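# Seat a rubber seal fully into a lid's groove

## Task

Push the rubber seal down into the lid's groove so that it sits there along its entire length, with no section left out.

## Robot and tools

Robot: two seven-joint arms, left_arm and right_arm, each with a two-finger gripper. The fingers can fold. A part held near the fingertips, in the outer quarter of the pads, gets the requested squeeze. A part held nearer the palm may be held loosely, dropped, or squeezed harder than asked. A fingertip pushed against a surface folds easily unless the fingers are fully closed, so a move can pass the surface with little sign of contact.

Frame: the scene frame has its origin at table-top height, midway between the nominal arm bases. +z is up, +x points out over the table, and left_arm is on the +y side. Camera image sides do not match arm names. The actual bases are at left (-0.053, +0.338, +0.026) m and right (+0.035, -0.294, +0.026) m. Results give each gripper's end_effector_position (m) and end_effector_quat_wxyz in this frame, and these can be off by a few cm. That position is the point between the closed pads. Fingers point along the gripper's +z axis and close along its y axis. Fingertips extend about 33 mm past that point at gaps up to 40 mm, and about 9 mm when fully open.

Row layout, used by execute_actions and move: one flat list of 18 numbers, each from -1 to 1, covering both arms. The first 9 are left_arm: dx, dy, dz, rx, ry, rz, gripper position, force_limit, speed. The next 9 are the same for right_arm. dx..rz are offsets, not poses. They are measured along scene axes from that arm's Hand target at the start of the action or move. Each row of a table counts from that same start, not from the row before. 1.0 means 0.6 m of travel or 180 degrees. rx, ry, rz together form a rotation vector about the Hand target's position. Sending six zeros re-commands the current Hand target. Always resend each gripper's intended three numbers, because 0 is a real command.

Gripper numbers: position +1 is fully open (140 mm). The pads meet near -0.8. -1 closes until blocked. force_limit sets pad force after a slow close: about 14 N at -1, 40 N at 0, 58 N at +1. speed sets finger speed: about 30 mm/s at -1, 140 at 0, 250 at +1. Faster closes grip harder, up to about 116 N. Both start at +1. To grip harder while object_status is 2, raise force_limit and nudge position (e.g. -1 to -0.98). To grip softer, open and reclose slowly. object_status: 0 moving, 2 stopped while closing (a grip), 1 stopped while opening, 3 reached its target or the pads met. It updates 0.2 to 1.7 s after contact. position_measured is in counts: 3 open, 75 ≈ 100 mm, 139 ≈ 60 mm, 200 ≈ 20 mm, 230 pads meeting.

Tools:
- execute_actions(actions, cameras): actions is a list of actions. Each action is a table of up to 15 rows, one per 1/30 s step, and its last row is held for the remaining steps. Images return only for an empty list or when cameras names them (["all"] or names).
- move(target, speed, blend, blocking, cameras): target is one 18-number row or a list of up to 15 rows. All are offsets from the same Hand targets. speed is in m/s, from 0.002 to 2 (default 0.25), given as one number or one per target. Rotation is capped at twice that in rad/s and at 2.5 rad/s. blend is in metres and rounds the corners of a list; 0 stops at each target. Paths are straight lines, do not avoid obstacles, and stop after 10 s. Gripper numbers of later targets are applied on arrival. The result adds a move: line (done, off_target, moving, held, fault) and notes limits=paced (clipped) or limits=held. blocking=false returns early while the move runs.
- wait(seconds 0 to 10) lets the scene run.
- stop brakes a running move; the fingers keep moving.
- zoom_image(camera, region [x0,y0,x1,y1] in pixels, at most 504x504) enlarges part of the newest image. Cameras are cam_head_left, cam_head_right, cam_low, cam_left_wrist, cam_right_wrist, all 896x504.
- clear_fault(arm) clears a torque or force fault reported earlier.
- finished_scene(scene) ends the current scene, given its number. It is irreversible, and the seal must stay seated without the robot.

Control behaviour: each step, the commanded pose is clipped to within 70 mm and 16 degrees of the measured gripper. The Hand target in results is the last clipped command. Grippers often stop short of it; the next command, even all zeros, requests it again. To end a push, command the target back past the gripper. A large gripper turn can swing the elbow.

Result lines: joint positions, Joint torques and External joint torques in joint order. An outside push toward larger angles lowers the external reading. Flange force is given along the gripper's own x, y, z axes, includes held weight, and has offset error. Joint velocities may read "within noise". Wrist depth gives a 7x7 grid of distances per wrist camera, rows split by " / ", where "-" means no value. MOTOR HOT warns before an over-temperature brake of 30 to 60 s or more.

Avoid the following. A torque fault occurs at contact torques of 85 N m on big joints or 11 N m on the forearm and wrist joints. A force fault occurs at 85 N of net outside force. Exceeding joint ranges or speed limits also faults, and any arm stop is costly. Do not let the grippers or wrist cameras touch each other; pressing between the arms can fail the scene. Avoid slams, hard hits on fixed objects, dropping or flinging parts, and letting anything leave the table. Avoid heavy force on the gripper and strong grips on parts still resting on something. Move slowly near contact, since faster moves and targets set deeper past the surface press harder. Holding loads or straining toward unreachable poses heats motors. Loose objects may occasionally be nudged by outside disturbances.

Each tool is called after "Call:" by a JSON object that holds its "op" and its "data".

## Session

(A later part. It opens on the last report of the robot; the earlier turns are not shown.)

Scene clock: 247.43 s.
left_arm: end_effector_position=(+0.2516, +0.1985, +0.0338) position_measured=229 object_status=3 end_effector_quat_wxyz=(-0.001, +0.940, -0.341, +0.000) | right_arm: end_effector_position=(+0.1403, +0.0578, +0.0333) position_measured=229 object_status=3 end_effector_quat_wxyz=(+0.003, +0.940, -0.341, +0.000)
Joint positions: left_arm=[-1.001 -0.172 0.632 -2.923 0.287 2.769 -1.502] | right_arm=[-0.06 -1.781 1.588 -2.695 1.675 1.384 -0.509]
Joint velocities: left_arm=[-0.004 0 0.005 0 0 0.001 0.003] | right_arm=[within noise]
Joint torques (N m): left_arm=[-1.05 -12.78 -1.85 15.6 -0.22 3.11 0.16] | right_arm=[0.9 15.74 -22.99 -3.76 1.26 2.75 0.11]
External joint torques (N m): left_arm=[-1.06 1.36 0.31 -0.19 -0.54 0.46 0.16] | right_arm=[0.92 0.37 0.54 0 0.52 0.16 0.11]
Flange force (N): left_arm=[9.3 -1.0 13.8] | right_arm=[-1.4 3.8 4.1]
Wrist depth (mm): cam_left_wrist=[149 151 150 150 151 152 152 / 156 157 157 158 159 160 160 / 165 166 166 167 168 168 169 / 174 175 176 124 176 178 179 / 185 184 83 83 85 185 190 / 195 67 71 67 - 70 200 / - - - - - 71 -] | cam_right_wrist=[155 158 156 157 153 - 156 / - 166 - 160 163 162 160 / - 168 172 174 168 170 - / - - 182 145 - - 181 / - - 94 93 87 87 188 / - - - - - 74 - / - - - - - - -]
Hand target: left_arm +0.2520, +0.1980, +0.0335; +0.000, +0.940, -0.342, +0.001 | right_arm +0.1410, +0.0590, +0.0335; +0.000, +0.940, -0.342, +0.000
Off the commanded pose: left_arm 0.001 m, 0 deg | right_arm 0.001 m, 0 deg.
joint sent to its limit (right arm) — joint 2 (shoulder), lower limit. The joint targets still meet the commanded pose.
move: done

Call:
{"op": "move", "data": {"target": [0,0,-0.0025,0,0,0,-0.8,0,0,0,0,-0.0025,0,0,0,-0.8,0,0], "speed": 0.02}}

Call:
{"op": "move", "data": {"target": [0,0,-0.0025,0,0,0,-0.8,0,0,0,0,-0.0025,0,0,0,-0.8,0,0], "speed": 0.02}}

Scene clock: 252.53 s.
left_arm: end_effector_position=(+0.2517, +0.1985, +0.0338) position_measured=229 object_status=3 end_effector_quat_wxyz=(+0.000, +0.940, -0.340, -0.001) | right_arm: end_effector_position=(+0.1403, +0.0578, +0.0318) position_measured=229 object_status=3 end_effector_quat_wxyz=(+0.003, +0.940, -0.341, +0.000)
Joint positions: left_arm=[-1.005 -0.172 0.637 -2.923 0.283 2.77 -1.499] | right_arm=[-0.059 -1.781 1.593 -2.695 1.679 1.386 -0.508]
Joint velocities: left_arm=[-0.005 -0.001 0.005 -0.001 0 0 0.003] | right_arm=[within noise]
Joint torques (N m): left_arm=[-2.28 -8.52 -1.82 14.73 -0.25 4.29 0.22] | right_arm=[0.89 15.79 -23 -3.8 1.21 2.73 0.13]
External joint torques (N m): left_arm=[-2.26 5.54 0.37 -1 -0.57 1.65 0.22] | right_arm=[0.82 0.45 0.57 0 0.46 0.13 0.13]
Flange force (N): left_arm=[22.7 -2.1 42.2] | right_arm=[-1.3 3.5 3.9]
Wrist depth (mm): cam_left_wrist=[148 150 150 150 151 152 152 / 156 157 157 158 159 160 160 / 165 167 166 167 168 168 169 / 174 175 176 125 175 179 179 / 185 184 83 83 85 185 191 / 194 68 71 67 - 70 201 / - - - - - 71 -] | cam_right_wrist=[156 155 155 154 154 153 153 / 163 - 163 162 161 - 161 / - 172 170 169 168 - - / - 179 176 120 177 - 179 / 190 191 93 93 87 83 - / - - - - - 74 - / - - - - - - -]
Hand target: left_arm +0.2520, +0.1980, +0.0320; +0.000, +0.940, -0.342, +0.001 | right_arm +0.1410, +0.0590, +0.0320; +0.000, +0.940, -0.342, +0.000
Off the commanded pose: left_arm 0.002 m, 0 deg | right_arm 0.001 m, 0 deg.
joint sent to its limit (right arm) — joint 2 (shoulder), lower limit. The joint targets still meet the commanded pose.
move: done

Scene clock: 253.23 s.
left_arm: end_effector_position=(+0.2518, +0.1985, +0.0337) position_measured=229 object_status=3 end_effector_quat_wxyz=(+0.001, +0.941, -0.339, -0.001) | right_arm: end_effector_position=(+0.1403, +0.0578, +0.0303) position_measured=229 object_status=3 end_effector_quat_wxyz=(+0.003, +0.940, -0.341, +0.000)
Joint positions: left_arm=[-1.009 -0.172 0.643 -2.923 0.279 2.77 -1.496] | right_arm=[-0.058 -1.781 1.598 -2.695 1.684 1.388 -0.507]
Joint velocities: left_arm=[-0.004 0.001 0.006 0.002 -0.002 0 0.003] | right_arm=[within noise]
Joint torques (N m): left_arm=[-2.75 -5.1 -1.59 14.41 -0.37 5.86 -0.02] | right_arm=[0.86 15.7 -23.27 -3.89 1.28 2.73 0.12]
External joint torques (N m): left_arm=[-2.71 9.01 0.63 -1.43 -0.7 3.2 -0.02] | right_arm=[0.86 0.39 0.24 -0.02 0.53 0.13 0.12]
Flange force (N): left_arm=[32.9 -3.3 67.1] | right_arm=[-1.4 3.6 3.1]
Wrist depth (mm): cam_left_wrist=[148 150 149 150 151 151 153 / 156 156 157 158 159 160 160 / 164 166 165 166 168 168 170 / 173 174 176 125 176 179 180 / 184 184 83 83 85 186 191 / 195 68 71 67 - 70 200 / - - - - - 71 -] | cam_right_wrist=[154 - 153 154 154 153 154 / 162 - 159 160 158 159 159 / 168 - - 168 - 166 167 / - - - 131 171 177 174 / - - 88 93 87 87 188 / 200 - - - - 74 192 / - - - - - - -]
Hand target: left_arm +0.2520, +0.1980, +0.0305; +0.000, +0.940, -0.342, +0.001 | right_arm +0.1410, +0.0590, +0.0305; +0.000, +0.940, -0.342, +0.000
Off the commanded pose: left_arm 0.003 m, 0 deg | right_arm 0.001 m, 0 deg.
joint sent to its limit (right arm) — joint 2 (shoulder), lower limit. The joint targets still meet the commanded pose.
move: done

Call:
{"op": "move", "data": {"target": [0,0,0.0325,0,0,0,-0.8,0,0,0,0,-0.003333,0,0,0,-0.8,0,0], "speed": 0.03}}

Call:
{"op": "move", "data": {"target": [0,0,0,0,0,0,-0.8,0,0,0,0,-0.0025,0,0,0,-0.8,0,0], "speed": 0.02}}

Scene clock: 262.37 s.
left_arm: end_effector_position=(+0.2520, +0.1975, +0.0495) position_measured=229 object_status=3 end_effector_quat_wxyz=(+0.001, +0.939, -0.343, +0.001) | right_arm: end_effector_position=(+0.1404, +0.0578, +0.0300) position_measured=229 object_status=3 end_effector_quat_wxyz=(+0.002, +0.940, -0.341, -0.001)
Joint positions: left_arm=[-0.966 -0.242 0.605 -2.922 0.322 2.705 -1.52] | right_arm=[-0.056 -1.781 1.6 -2.697 1.686 1.39 -0.506]
Joint velocities: left_arm=[0.001 -0.001 -0.001 0.002 0 -0.004 -0.004] | right_arm=[within noise]
Joint torques (N m): left_arm=[-0.65 -13.24 -3.26 16.92 0.71 2.52 -0.41] | right_arm=[0.33 15.73 -20.1 -2.87 2 2.89 0.13]
External joint torques (N m): left_arm=[-0.66 0.11 -0.38 0.03 0.34 -0.15 -0.41] | right_arm=[0.38 0.46 3.45 1.08 1.24 0.28 0.13]
Flange force (N): left_arm=[0.2 2.3 -0.9] | right_arm=[-1.4 0.3 15.1]
Wrist depth (mm): cam_left_wrist=[163 163 164 164 165 166 167 / 171 171 172 173 174 175 176 / 180 181 182 182 184 185 185 / 190 191 191 125 193 195 196 / 201 200 83 83 85 203 208 / 212 - 71 67 - 70 220 / - - - - - 71 -] | cam_right_wrist=[155 156 152 151 150 - 153 / 162 162 161 159 - - - / 168 168 168 168 167 169 - / 180 - - 131 172 175 - / - - 88 93 87 87 187 / - - - - - 74 - / - - - - - - -]
Hand target: left_arm +0.2520, +0.1980, +0.0500; +0.000, +0.940, -0.342, +0.001 | right_arm +0.1410, +0.0590, +0.0285; +0.000, +0.940, -0.342, +0.000
Off the commanded pose: left_arm 0.001 m, 0 deg | right_arm 0.002 m, 0 deg.
move: done

Scene clock: 263.07 s.
left_arm: end_effector_position=(+0.2520, +0.1976, +0.0495) position_measured=229 object_status=3 end_effector_quat_wxyz=(+0.001, +0.939, -0.343, +0.001) | right_arm: end_effector_position=(+0.1404, +0.0578, +0.0300) position_measured=229 object_status=3 end_effector_quat_wxyz=(+0.001, +0.940, -0.342, -0.001)
Joint positions: left_arm=[-0.964 -0.242 0.604 -2.922 0.322 2.704 -1.521] | right_arm=[-0.054 -1.781 1.6 -2.699 1.688 1.391 -0.505]
Joint torques (N m): left_arm=[-0.4 -13.14 -3.44 16.89 0.45 2.44 -0.33] | right_arm=[-0.06 15.74 -17.54 -1.94 2.65 3.08 0.03]
External joint torques (N m): left_arm=[-0.45 0.2 -0.6 0.02 0.08 -0.22 -0.33] | right_arm=[-0.15 0.47 5.98 1.96 1.89 0.47 0.03]
Flange force (N): left_arm=[0.7 2.3 -0.8] | right_arm=[-0.9 -3.0 24.9]
Wrist depth (mm): cam_left_wrist=[163 163 164 164 165 166 167 / 171 172 172 173 174 175 176 / 180 180 181 182 184 185 186 / 190 191 191 125 192 195 196 / 202 201 83 83 85 203 209 / 214 - 71 67 - 70 220 / - - - - - 71 -] | cam_right_wrist=[154 154 152 153 152 - - / 162 - - - 158 158 159 / - 170 - - 166 - - / 179 179 - 120 173 177 175 / 189 - 88 93 87 87 - / - - - - - 74 - / - - - - - - -]
Hand target: left_arm +0.2520, +0.1980, +0.0499; +0.000, +0.940, -0.342, +0.001 | right_arm +0.1410, +0.0590, +0.0270; +0.000, +0.940, -0.342, +0.000
Off the commanded pose: left_arm 0.001 m, 0 deg | right_arm 0.003 m, 0 deg.
move: done

Call:
{"op": "move", "data": {"target": [[0.0172,0.0205,0,0,0,0,-0.8,0,0,0,0,0.0333,0,0,0,-0.8,0,0],[0.0172,0.0205,0,0,0,0,-0.443,0,0,-0.0203,-0.0243,0.0333,0,0,0,-0.443,0,0],[0.0172,0.0205,-0.024,0,0,0,-0.443,0,0,-0.0203,-0.0243,0.008,0,0,0,-0.443,0,0]], "speed": [0.05,0.1,0.04], "cameras": ["cam_left_wrist","cam_right_wrist"]}}

Scene clock: 277.27 s.
left_arm: end_effector_position=(+0.2622, +0.2106, +0.0360) position_measured=185 object_status=3 end_effector_quat_wxyz=(-0.001, +0.940, -0.341, +0.000) | right_arm: end_effector_position=(+0.1278, +0.0433, +0.0315) position_measured=185 object_status=3 end_effector_quat_wxyz=(+0.003, +0.940, -0.341, -0.001)
Joint positions: left_arm=[-0.989 -0.171 0.665 -2.909 0.29 2.759 -1.46] | right_arm=[0.016 -1.78 1.604 -2.748 1.679 1.385 -0.488]
Joint velocities: left_arm=[-0.001 -0.001 0 0 -0.001 0.003 0.004] | right_arm=[within noise]
Joint torques (N m): left_arm=[-0.92 -12.71 -1.82 15.97 -0.18 2.98 0.06] | right_arm=[0.96 14.7 -22 -3.76 1.25 2.7 0.07]
External joint torques (N m): left_arm=[-0.93 1.25 0.44 -0.08 -0.51 0.31 0.06] | right_arm=[1 0.24 0.53 0.13 0.51 0.1 0.07]
Flange force (N): left_arm=[8.8 -1.5 12.3] | right_arm=[-1.5 4.0 4.2]
Wrist depth (mm): cam_left_wrist=[151 151 152 152 153 153 154 / 158 159 159 160 161 162 162 / 167 168 168 169 170 170 171 / 176 177 176 177 175 180 181 / 188 183 94 188 88 88 192 / - 68 76 200 - 72 67 / - - - 218 - 73 -] | cam_right_wrist=[156 - 153 154 152 155 154 / - 164 163 161 - 158 159 / - 171 170 169 - 169 - / 183 178 175 171 144 179 178 / - - 93 111 87 88 183 / - - - - - 79 69 / - - - - - - 70]
Hand target: left_arm +0.2623, +0.2103, +0.0355; +0.000, +0.940, -0.342, +0.001 | right_arm +0.1289, +0.0444, +0.0318; +0.000, +0.940, -0.342, +0.000
Off the commanded pose: left_arm 0.001 m, 0 deg | right_arm 0.002 m, 0 deg.
move: done
Images, in order (width x height): cam_left_wrist 896x504, cam_right_wrist 896x504.

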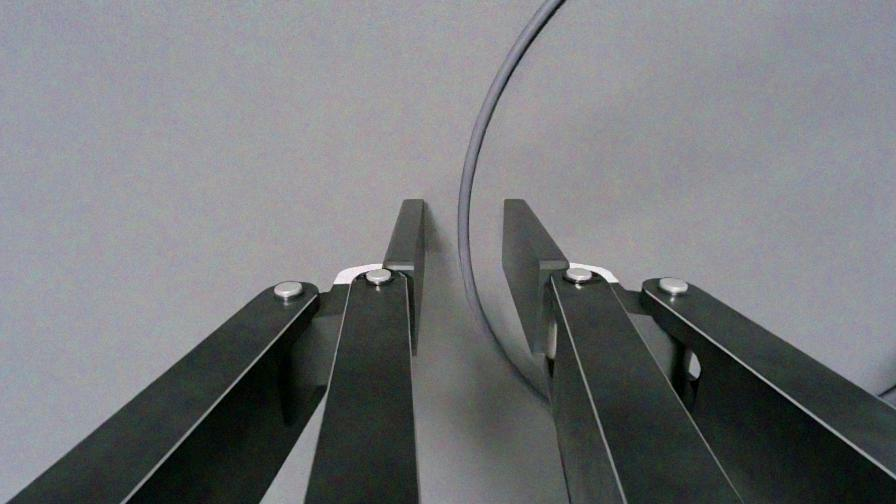

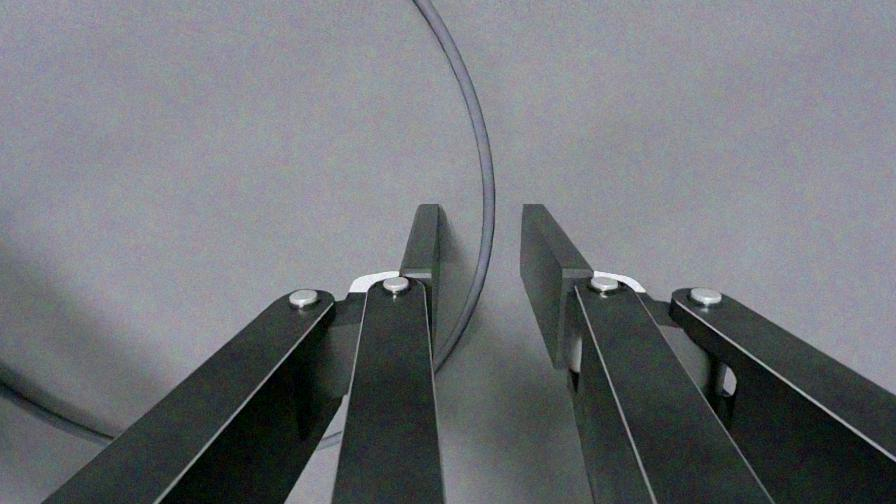

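Call:
{"op": "move", "data": {"target": [[0,0,-0.00283,0,0,0,-0.443,0,0,0,0,-0.0015,0,0,0,-0.443,0,0],[0,0,-0.00283,0,0,0,-1,-0.5,-1,0,0,-0.0015,0,0,0,-1,-0.5,-1]], "speed": 0.03, "cameras": ["cam_left_wrist","cam_right_wrist"]}}

Scene clock: 289.87 s.
left_arm: end_effector_position=(+0.2624, +0.2105, +0.0343) position_measured=225 object_status=0 end_effector_quat_wxyz=(-0.001, +0.940, -0.341, +0.000) | right_arm: end_effector_position=(+0.1278, +0.0433, +0.0306) position_measured=225 object_status=0 end_effector_quat_wxyz=(+0.003, +0.940, -0.341, -0.001)
Joint positions: left_arm=[-0.997 -0.163 0.671 -2.909 0.284 2.767 -1.454] | right_arm=[0.016 -1.78 1.607 -2.748 1.682 1.386 -0.487]
Joint torques (N m): left_arm=[-1.08 -12.8 -1.63 15.67 -0.08 2.95 0.09] | right_arm=[0.93 14.51 -22.04 -3.81 1.25 2.69 0.1]
External joint torques (N m): left_arm=[-1.1 1.14 0.54 -0.2 -0.39 0.3 0.09] | right_arm=[0.91 0.05 0.52 0.04 0.49 0.09 0.1]
Flange force (N): left_arm=[8.3 -1.5 12.3] | right_arm=[-1.4 3.9 4.0]
Wrist depth (mm): cam_left_wrist=[149 150 150 150 152 152 153 / 157 157 158 160 159 160 160 / 166 166 167 167 168 169 170 / 174 176 176 119 176 179 180 / 186 185 85 83 88 186 191 / 195 - 71 67 - 71 201 / - - - - - 69 -] | cam_right_wrist=[154 154 153 153 153 152 - / - 161 161 160 159 162 159 / - 170 167 167 167 168 168 / - 176 176 117 177 - 171 / - 190 88 93 87 85 - / - - 81 - - 74 - / - - - - - - -]
Hand target: left_arm +0.2623, +0.2103, +0.0338; +0.000, +0.940, -0.342, +0.001 | right_arm +0.1289, +0.0444, +0.0309; +0.000, +0.940, -0.342, +0.000
Off the commanded pose: left_arm 0.001 m, 0 deg | right_arm 0.002 m, 0 deg.
joint sent to its limit (right arm) — joint 2 (shoulder), lower limit. The joint targets still meet the commanded pose.
move: done
Images, in order (width x height): cam_left_wrist 896x504, cam_right_wrist 896x504.

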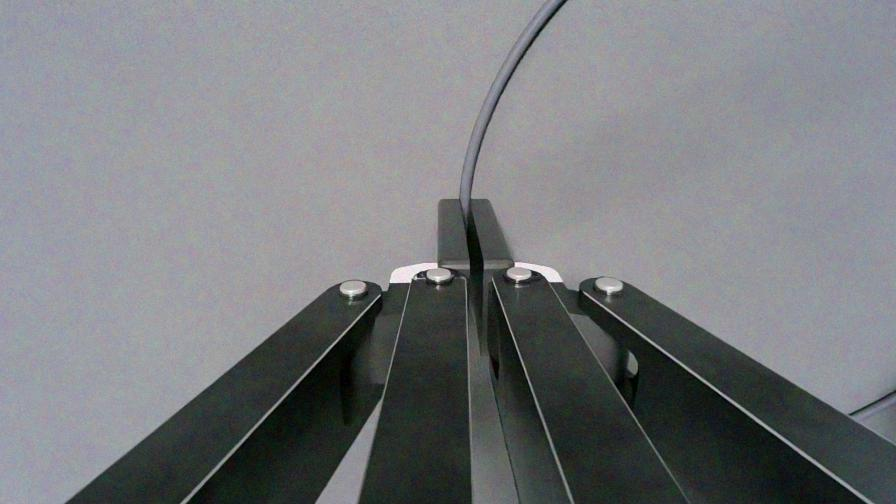

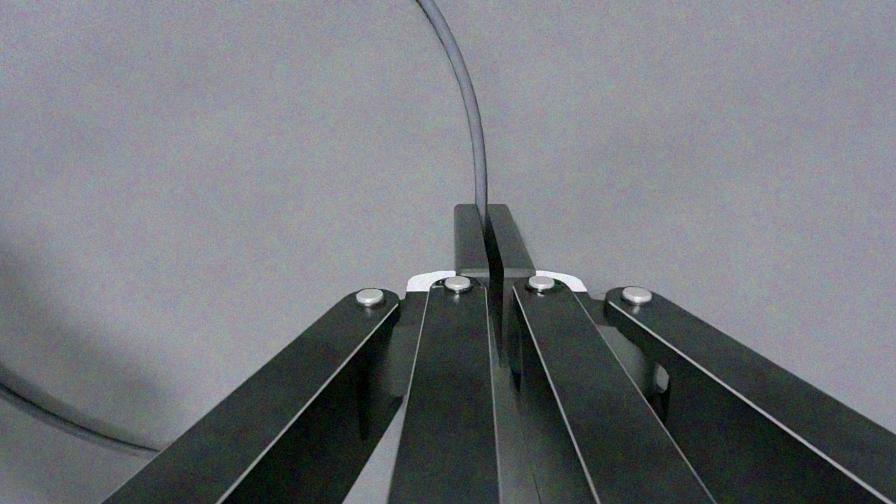

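Call:
{"op": "move", "data": {"target": [[0,0,0.177,0,0,0,-1,-0.5,-1,0,0,0.1768,0,0,0,-1,-0.5,-1],[0.2873,-0.443,0.177,0,0,-0.1389,-1,-0.5,-1,0.1773,-0.3215,0.1768,0,0,-0.1389,-1,-0.5,-1]], "speed": [0.08,0.15], "blend": [0.02,0], "cameras": ["all"]}}

Scene clock: 302.70 s.
left_arm: end_effector_position=(+0.4356, -0.0556, +0.1407) position_measured=225 object_status=2 end_effector_quat_wxyz=(+0.000, +0.845, -0.535, +0.002) | right_arm: end_effector_position=(+0.2344, -0.1476, +0.1364) position_measured=225 object_status=2 end_effector_quat_wxyz=(-0.001, +0.842, -0.539, -0.002)
Joint positions: left_arm=[-1.087 0.373 0.425 -1.885 -0.188 2.223 -0.998] | right_arm=[-0.396 -1.738 1.157 -2.992 1.187 1.342 -0.714]
Joint velocities: left_arm=[-0.001 0 0 0 0 0 0.005] | right_arm=[0.002 0.001 0 -0.001 0.001 0.001 -0.005]
Joint torques (N m): left_arm=[-0.3 -38.39 5.06 23.45 0.64 2.46 0.1] | right_arm=[-0.2 13.04 -16.38 7.92 0.48 2.56 -0.26]
External joint torques (N m): left_arm=[-0.14 1.39 -0.1 0.46 -0.02 -0.21 0.1] | right_arm=[-0.14 0.23 -0.1 0.65 -0.29 -0.06 -0.26]
Flange force (N): left_arm=[5.7 -2.8 1.3] | right_arm=[1.2 -2.6 -2.9]
Wrist depth (mm): cam_left_wrist=[1045 247 246 243 236 237 239 / 263 259 260 252 250 251 252 / 275 272 273 263 264 264 265 / 290 287 288 114 275 280 284 / 306 302 79 83 88 290 312 / 320 - 71 67 - 71 326 / - - - - - 69 -] | cam_right_wrist=[244 243 239 241 - - 238 / 256 253 254 251 - - 237 / 269 268 266 264 - - 245 / 285 282 281 120 - - 249 / 295 295 94 93 87 82 - / - - 81 - - 74 - / - - - - - - -]
Hand target: left_arm +0.4347, -0.0555, +0.1400; +0.000, +0.843, -0.537, +0.001 | right_arm +0.2352, -0.1485, +0.1370; +0.000, +0.843, -0.538, +0.000
Off the commanded pose: left_arm 0.001 m, 0 deg | right_arm 0.001 m, 0 deg.
move: done

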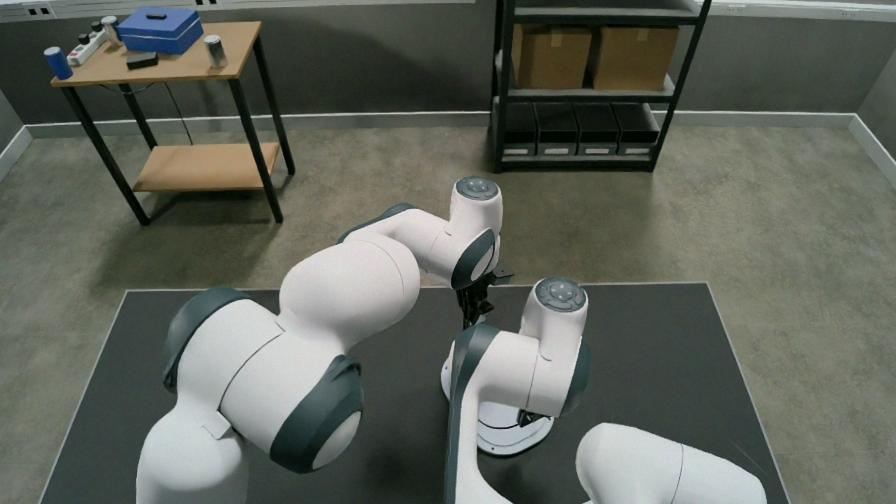

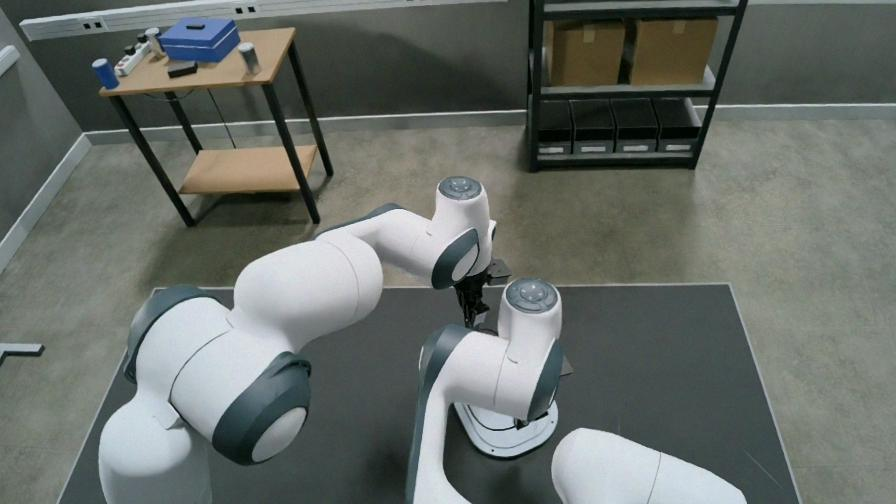

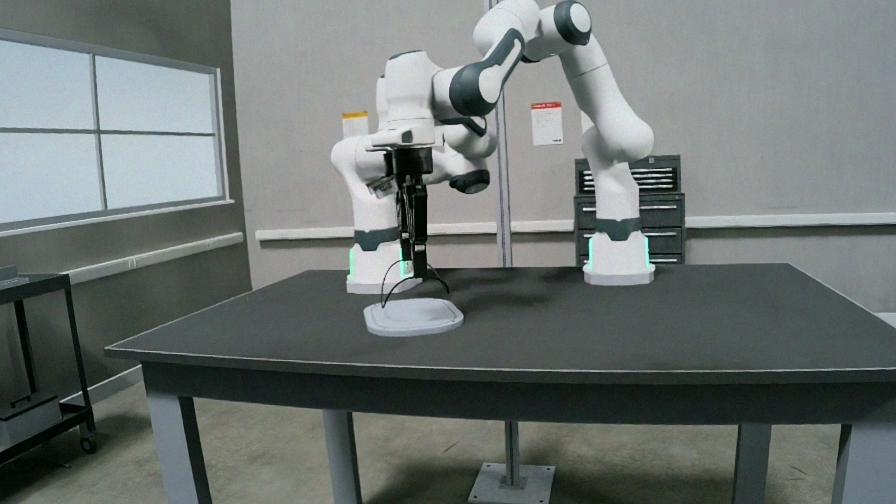

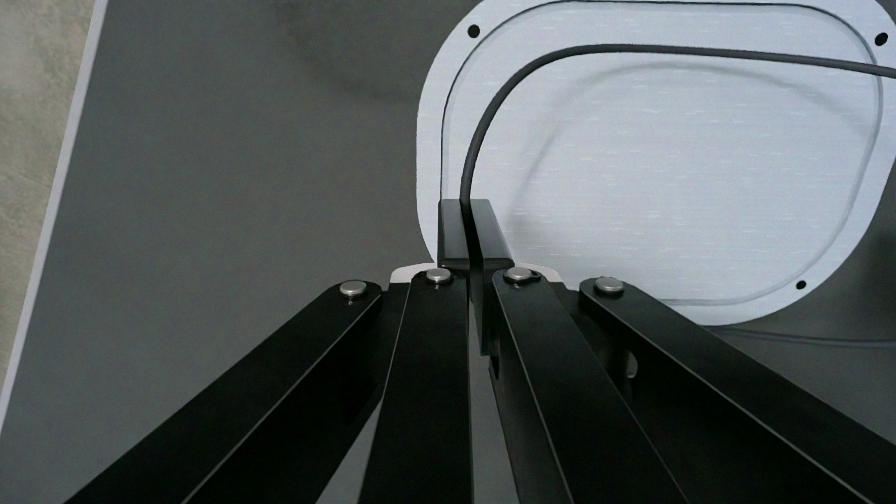

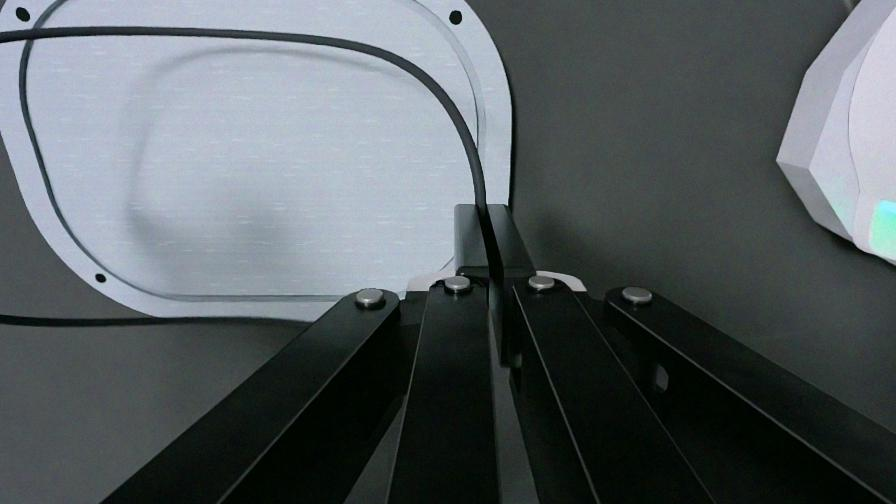

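Call:
{"op": "zoom_image", "data": {"camera": "cam_left_wrist", "region": [392, 0, 896, 350]}}

Call:
{"op": "zoom_image", "data": {"camera": "cam_low", "region": [330, 220, 500, 350]}}

Scaled by 1.000.

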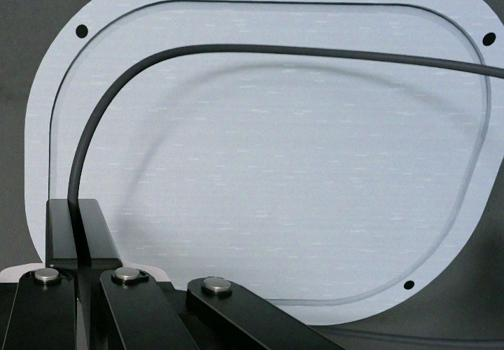

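Scaled by 2.965 from the camera's 896x504 image, which has a finer 1280x720 frame.

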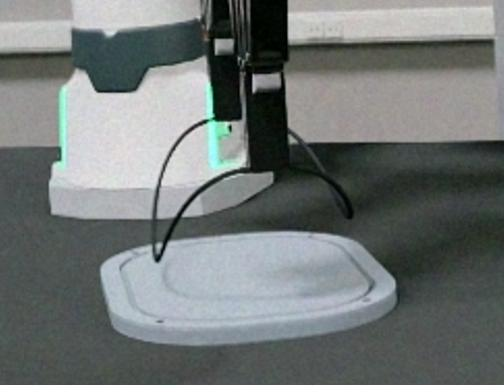

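Call:
{"op": "move", "data": {"target": [[0.0678,0.0222,0,0,0,0,-1,-0.5,-1,-0.046,-0.0433,0,0,0,0,-1,-0.5,-1],[0.0678,0.0222,-0.1412,0,0,0,-1,-0.5,-1,-0.046,-0.0433,-0.1407,0,0,0,-1,-0.5,-1]], "speed": [0.1,0.08], "blend": [0.01,0], "cameras": ["all"]}}

Scene clock: 413.40 s.
left_arm: end_effector_position=(+0.4732, -0.0420, +0.0548) position_measured=225 object_status=2 end_effector_quat_wxyz=(-0.001, +0.844, -0.536, -0.002) | right_arm: end_effector_position=(+0.2085, -0.1741, +0.0529) position_measured=225 object_status=2 end_effector_quat_wxyz=(+0.063, +0.842, -0.535, -0.028)
Joint positions: left_arm=[-0.971 0.573 0.361 -1.813 -0.266 2.332 -0.898] | right_arm=[-0.348 -1.78 1.544 -3.037 1.458 1.271 -0.736]
Joint velocities: left_arm=[0.001 0 0.001 0.001 0 0.003 0.004] | right_arm=[within noise]
Joint torques (N m): left_arm=[0.2 -44.06 7.53 21.57 0.38 3.23 0.16] | right_arm=[0.95 11.18 -15.39 -1.33 0.69 2.05 0.08]
External joint torques (N m): left_arm=[0.38 0.66 0.81 0.13 -0.21 0.61 0.16] | right_arm=[0.95 -0.15 0.78 -0.11 0.26 -0.34 0.06]
Flange force (N): left_arm=[0.6 -1.5 2.1] | right_arm=[-3.3 4.9 6.1]
Wrist depth (mm): cam_left_wrist=[169 169 169 170 163 160 161 / 177 177 178 179 168 169 170 / 186 187 188 187 177 179 179 / 197 198 198 119 186 187 187 / 209 210 85 83 88 196 202 / 220 - 71 67 - 71 213 / - - - - - 69 -] | cam_right_wrist=[150 153 158 - - 182 185 / 155 159 163 179 - - 182 / 163 166 172 174 - 200 183 / 170 175 179 120 202 - 192 / 179 183 94 93 87 82 197 / 187 - 81 - - 74 - / - - - - - - -]
Hand target: left_arm +0.4754, -0.0422, +0.0553; +0.000, +0.843, -0.537, +0.001 | right_arm +0.2076, -0.1745, +0.0525; +0.000, +0.843, -0.538, +0.000
Off the commanded pose: left_arm 0.002 m, 0 deg | right_arm 0.001 m, 8 deg.
joint sent to its limit (right arm) — joint 2 (shoulder), lower limit; joint 4 (elbow), lower limit, where the elbow is as bent as it goes. The joint targets are off in orientation, not in position.
move: off_target (right_arm)

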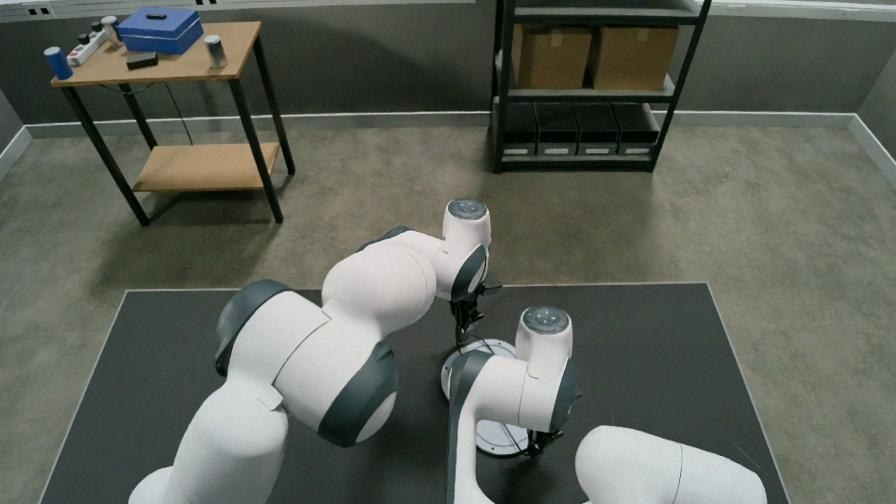

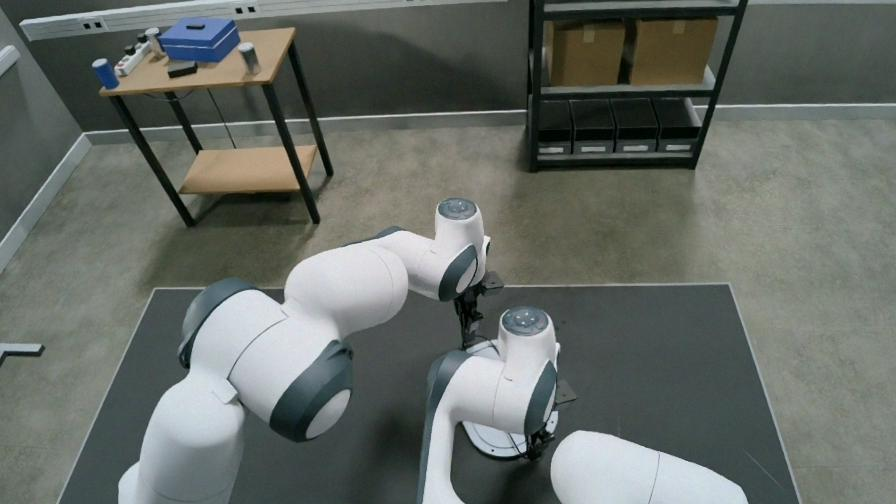

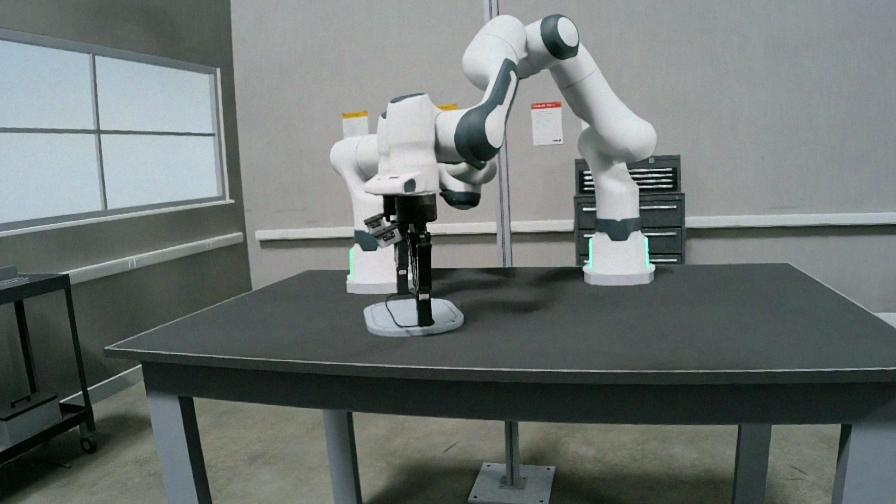

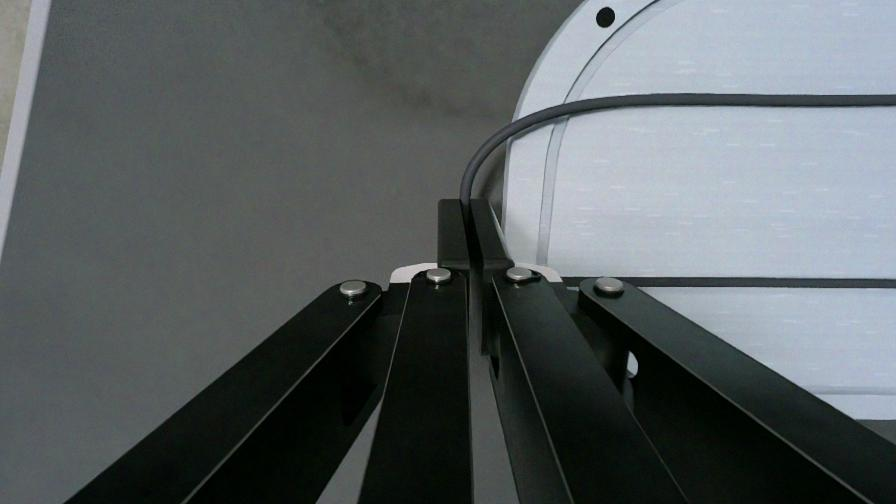

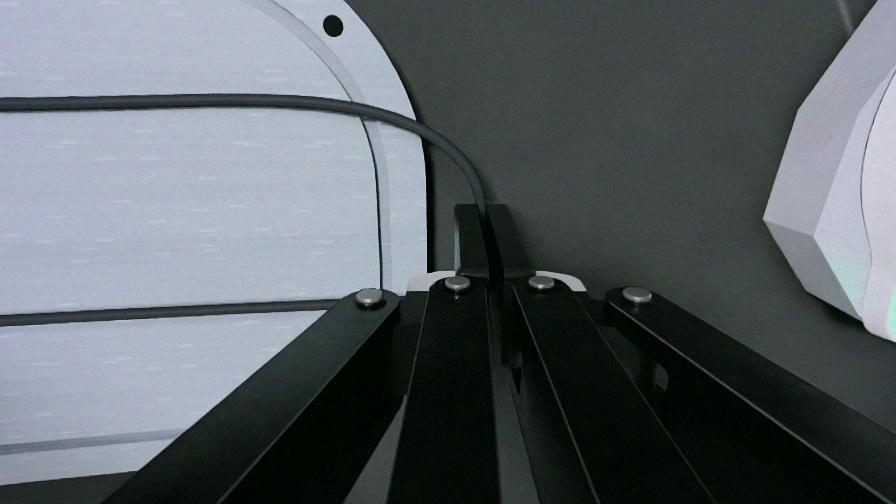

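Call:
{"op": "move", "data": {"target": [-0.0467,-0.0215,-0.005,0,0,0,-1,-0.5,-1,0.05,0.023,-0.006,0,0,0,-1,-0.5,-1], "speed": 0.06, "cameras": ["all"]}}

Scene clock: 435.10 s.
left_arm: end_effector_position=(+0.4467, -0.0546, +0.0516) position_measured=225 object_status=2 end_effector_quat_wxyz=(+0.000, +0.842, -0.540, -0.002) | right_arm: end_effector_position=(+0.2363, -0.1600, +0.0487) position_measured=225 object_status=2 end_effector_quat_wxyz=(+0.021, +0.844, -0.536, -0.011)
Joint positions: left_arm=[-1.021 0.541 0.364 -1.876 -0.266 2.366 -0.925] | right_arm=[-0.366 -1.78 1.576 -3.037 1.562 1.33 -0.735]
Joint velocities: left_arm=[0 -0.001 -0.001 0.001 0 0.002 -0.006] | right_arm=[0 -0.001 0 0 0.001 0.003 -0.001]
Joint torques (N m): left_arm=[-1.14 -43.32 7.21 20.5 0.54 3.04 -0.35] | right_arm=[-0.23 10.92 -15.93 -1.98 1.13 2.75 0.1]
External joint torques (N m): left_arm=[-1.05 0.44 0.65 -0.79 -0.03 0.38 -0.35] | right_arm=[-0.26 -0.22 0.45 0.01 0.46 0.21 0.09]
Flange force (N): left_arm=[-2.8 3.5 0.5] | right_arm=[0.5 -1.3 4.0]
Wrist depth (mm): cam_left_wrist=[166 166 167 165 157 158 158 / 174 174 175 171 165 166 167 / 183 184 184 173 174 175 176 / 194 194 195 119 182 186 186 / 206 206 85 83 88 192 199 / 218 - 71 67 - 71 207 / - - - - - 69 -] | cam_right_wrist=[155 155 157 160 169 170 - / 162 163 163 165 177 - 180 / 170 171 172 172 - - - / 178 180 181 131 196 198 200 / 188 189 94 93 87 85 - / 198 - 81 - - 74 - / - - - - - - -]
Hand target: left_arm +0.4474, -0.0551, +0.0523; +0.000, +0.843, -0.537, +0.001 | right_arm +0.2376, -0.1607, +0.0489; +0.000, +0.843, -0.538, +0.000
Off the commanded pose: left_arm 0.001 m, 0 deg | right_arm 0.002 m, 3 deg.
joint sent to its limit (right arm) — joint 2 (shoulder), lower limit; joint 4 (elbow), lower limit, where the elbow is as bent as it goes. The joint targets still meet the commanded pose.
move: off_target (right_arm)

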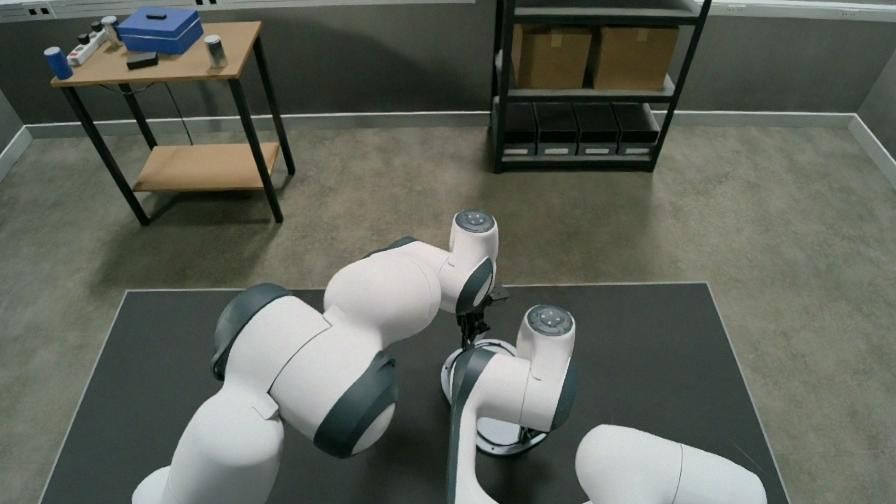

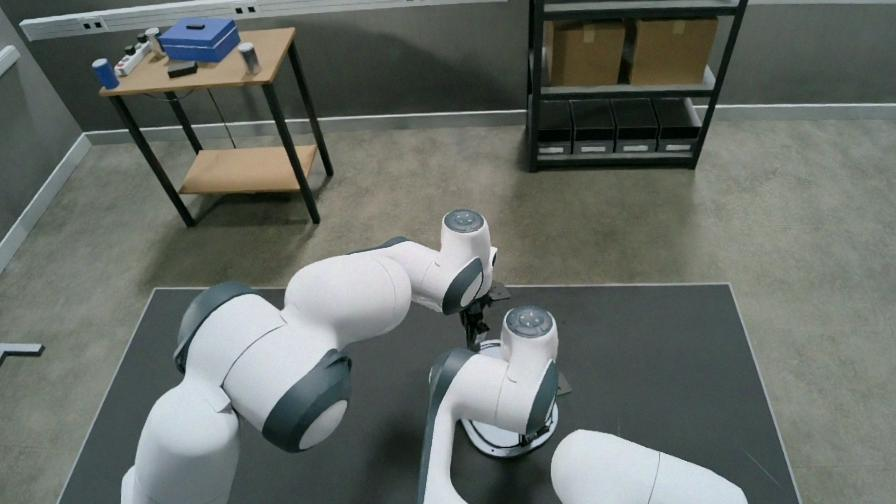

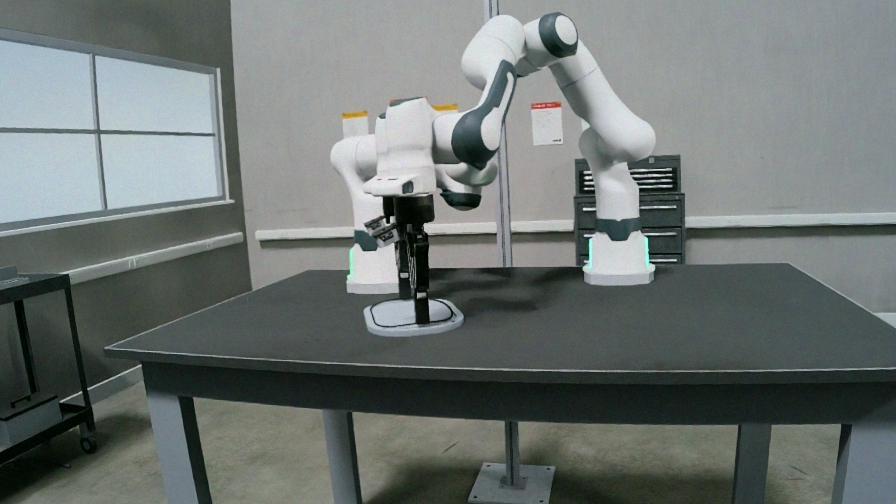

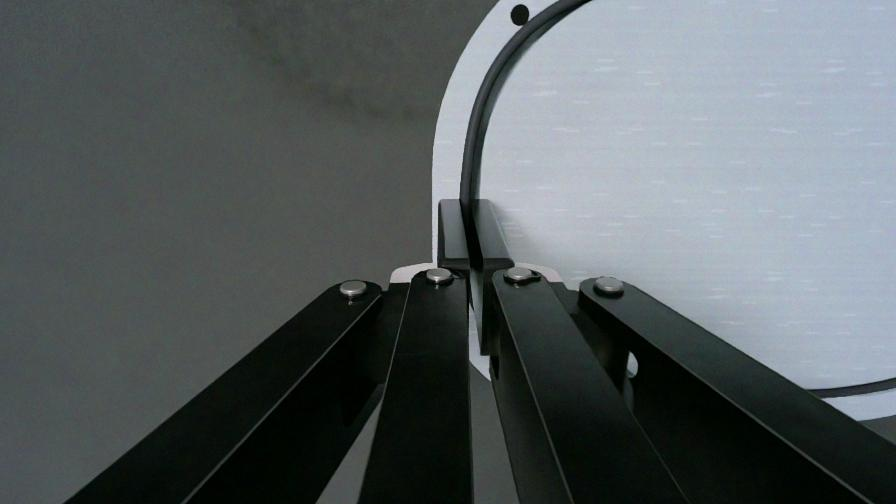

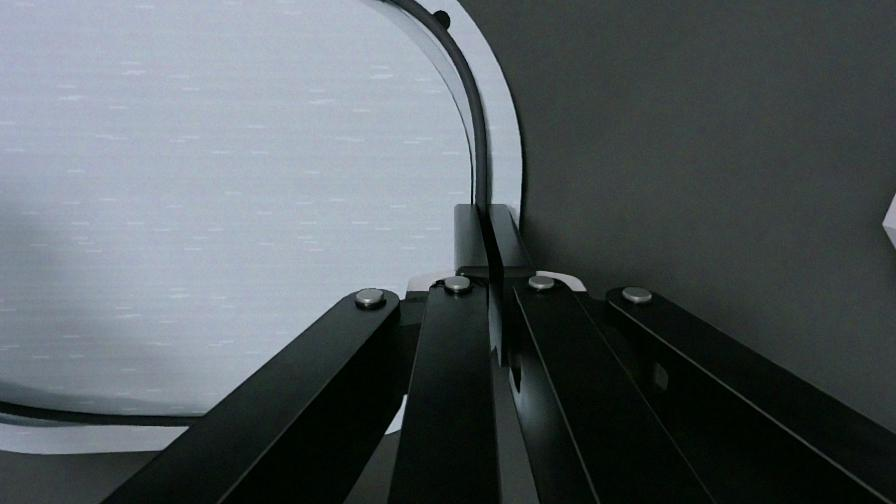

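Call:
{"op": "zoom_image", "data": {"camera": "cam_low", "region": [350, 270, 480, 350]}}

Call:
{"op": "zoom_image", "data": {"camera": "cam_head_right", "region": [430, 320, 570, 470]}}

Call:
{"op": "zoom_image", "data": {"camera": "cam_left_wrist", "region": [400, 0, 650, 200]}}

Call:
{"op": "zoom_image", "data": {"camera": "cam_right_wrist", "region": [330, 0, 580, 220]}}

Scaled by 3.877 from the camera's 896x504 image, which has a finer 1280x720 frame.

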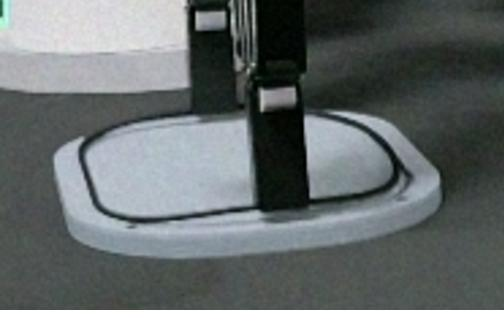

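Scaled by 3.360 from the camera's 896x504 image, which has a finer 1280x720 frame.

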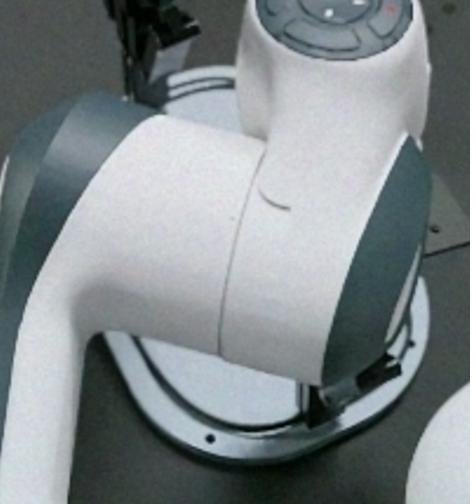

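Scaled by 2.016 from the camera's 896x504 image, which has a finer 1280x720 frame.

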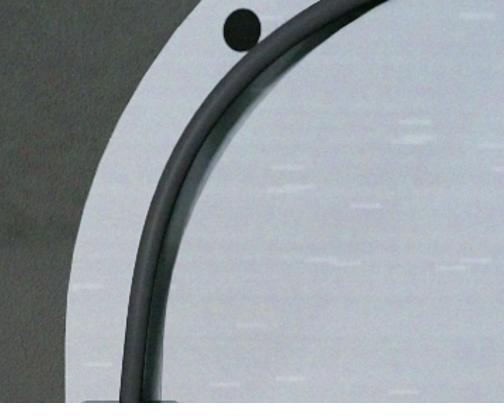

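Scaled by 2.016 from the camera's 896x504 image, which has a finer 1280x720 frame.

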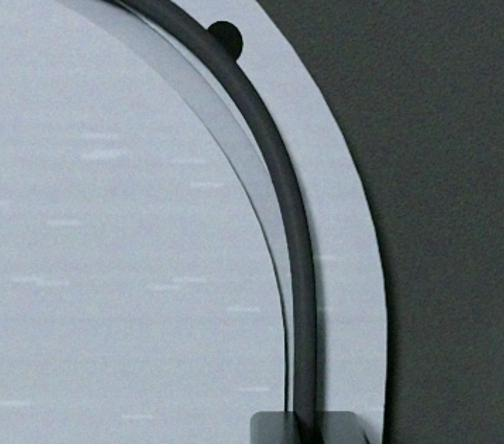

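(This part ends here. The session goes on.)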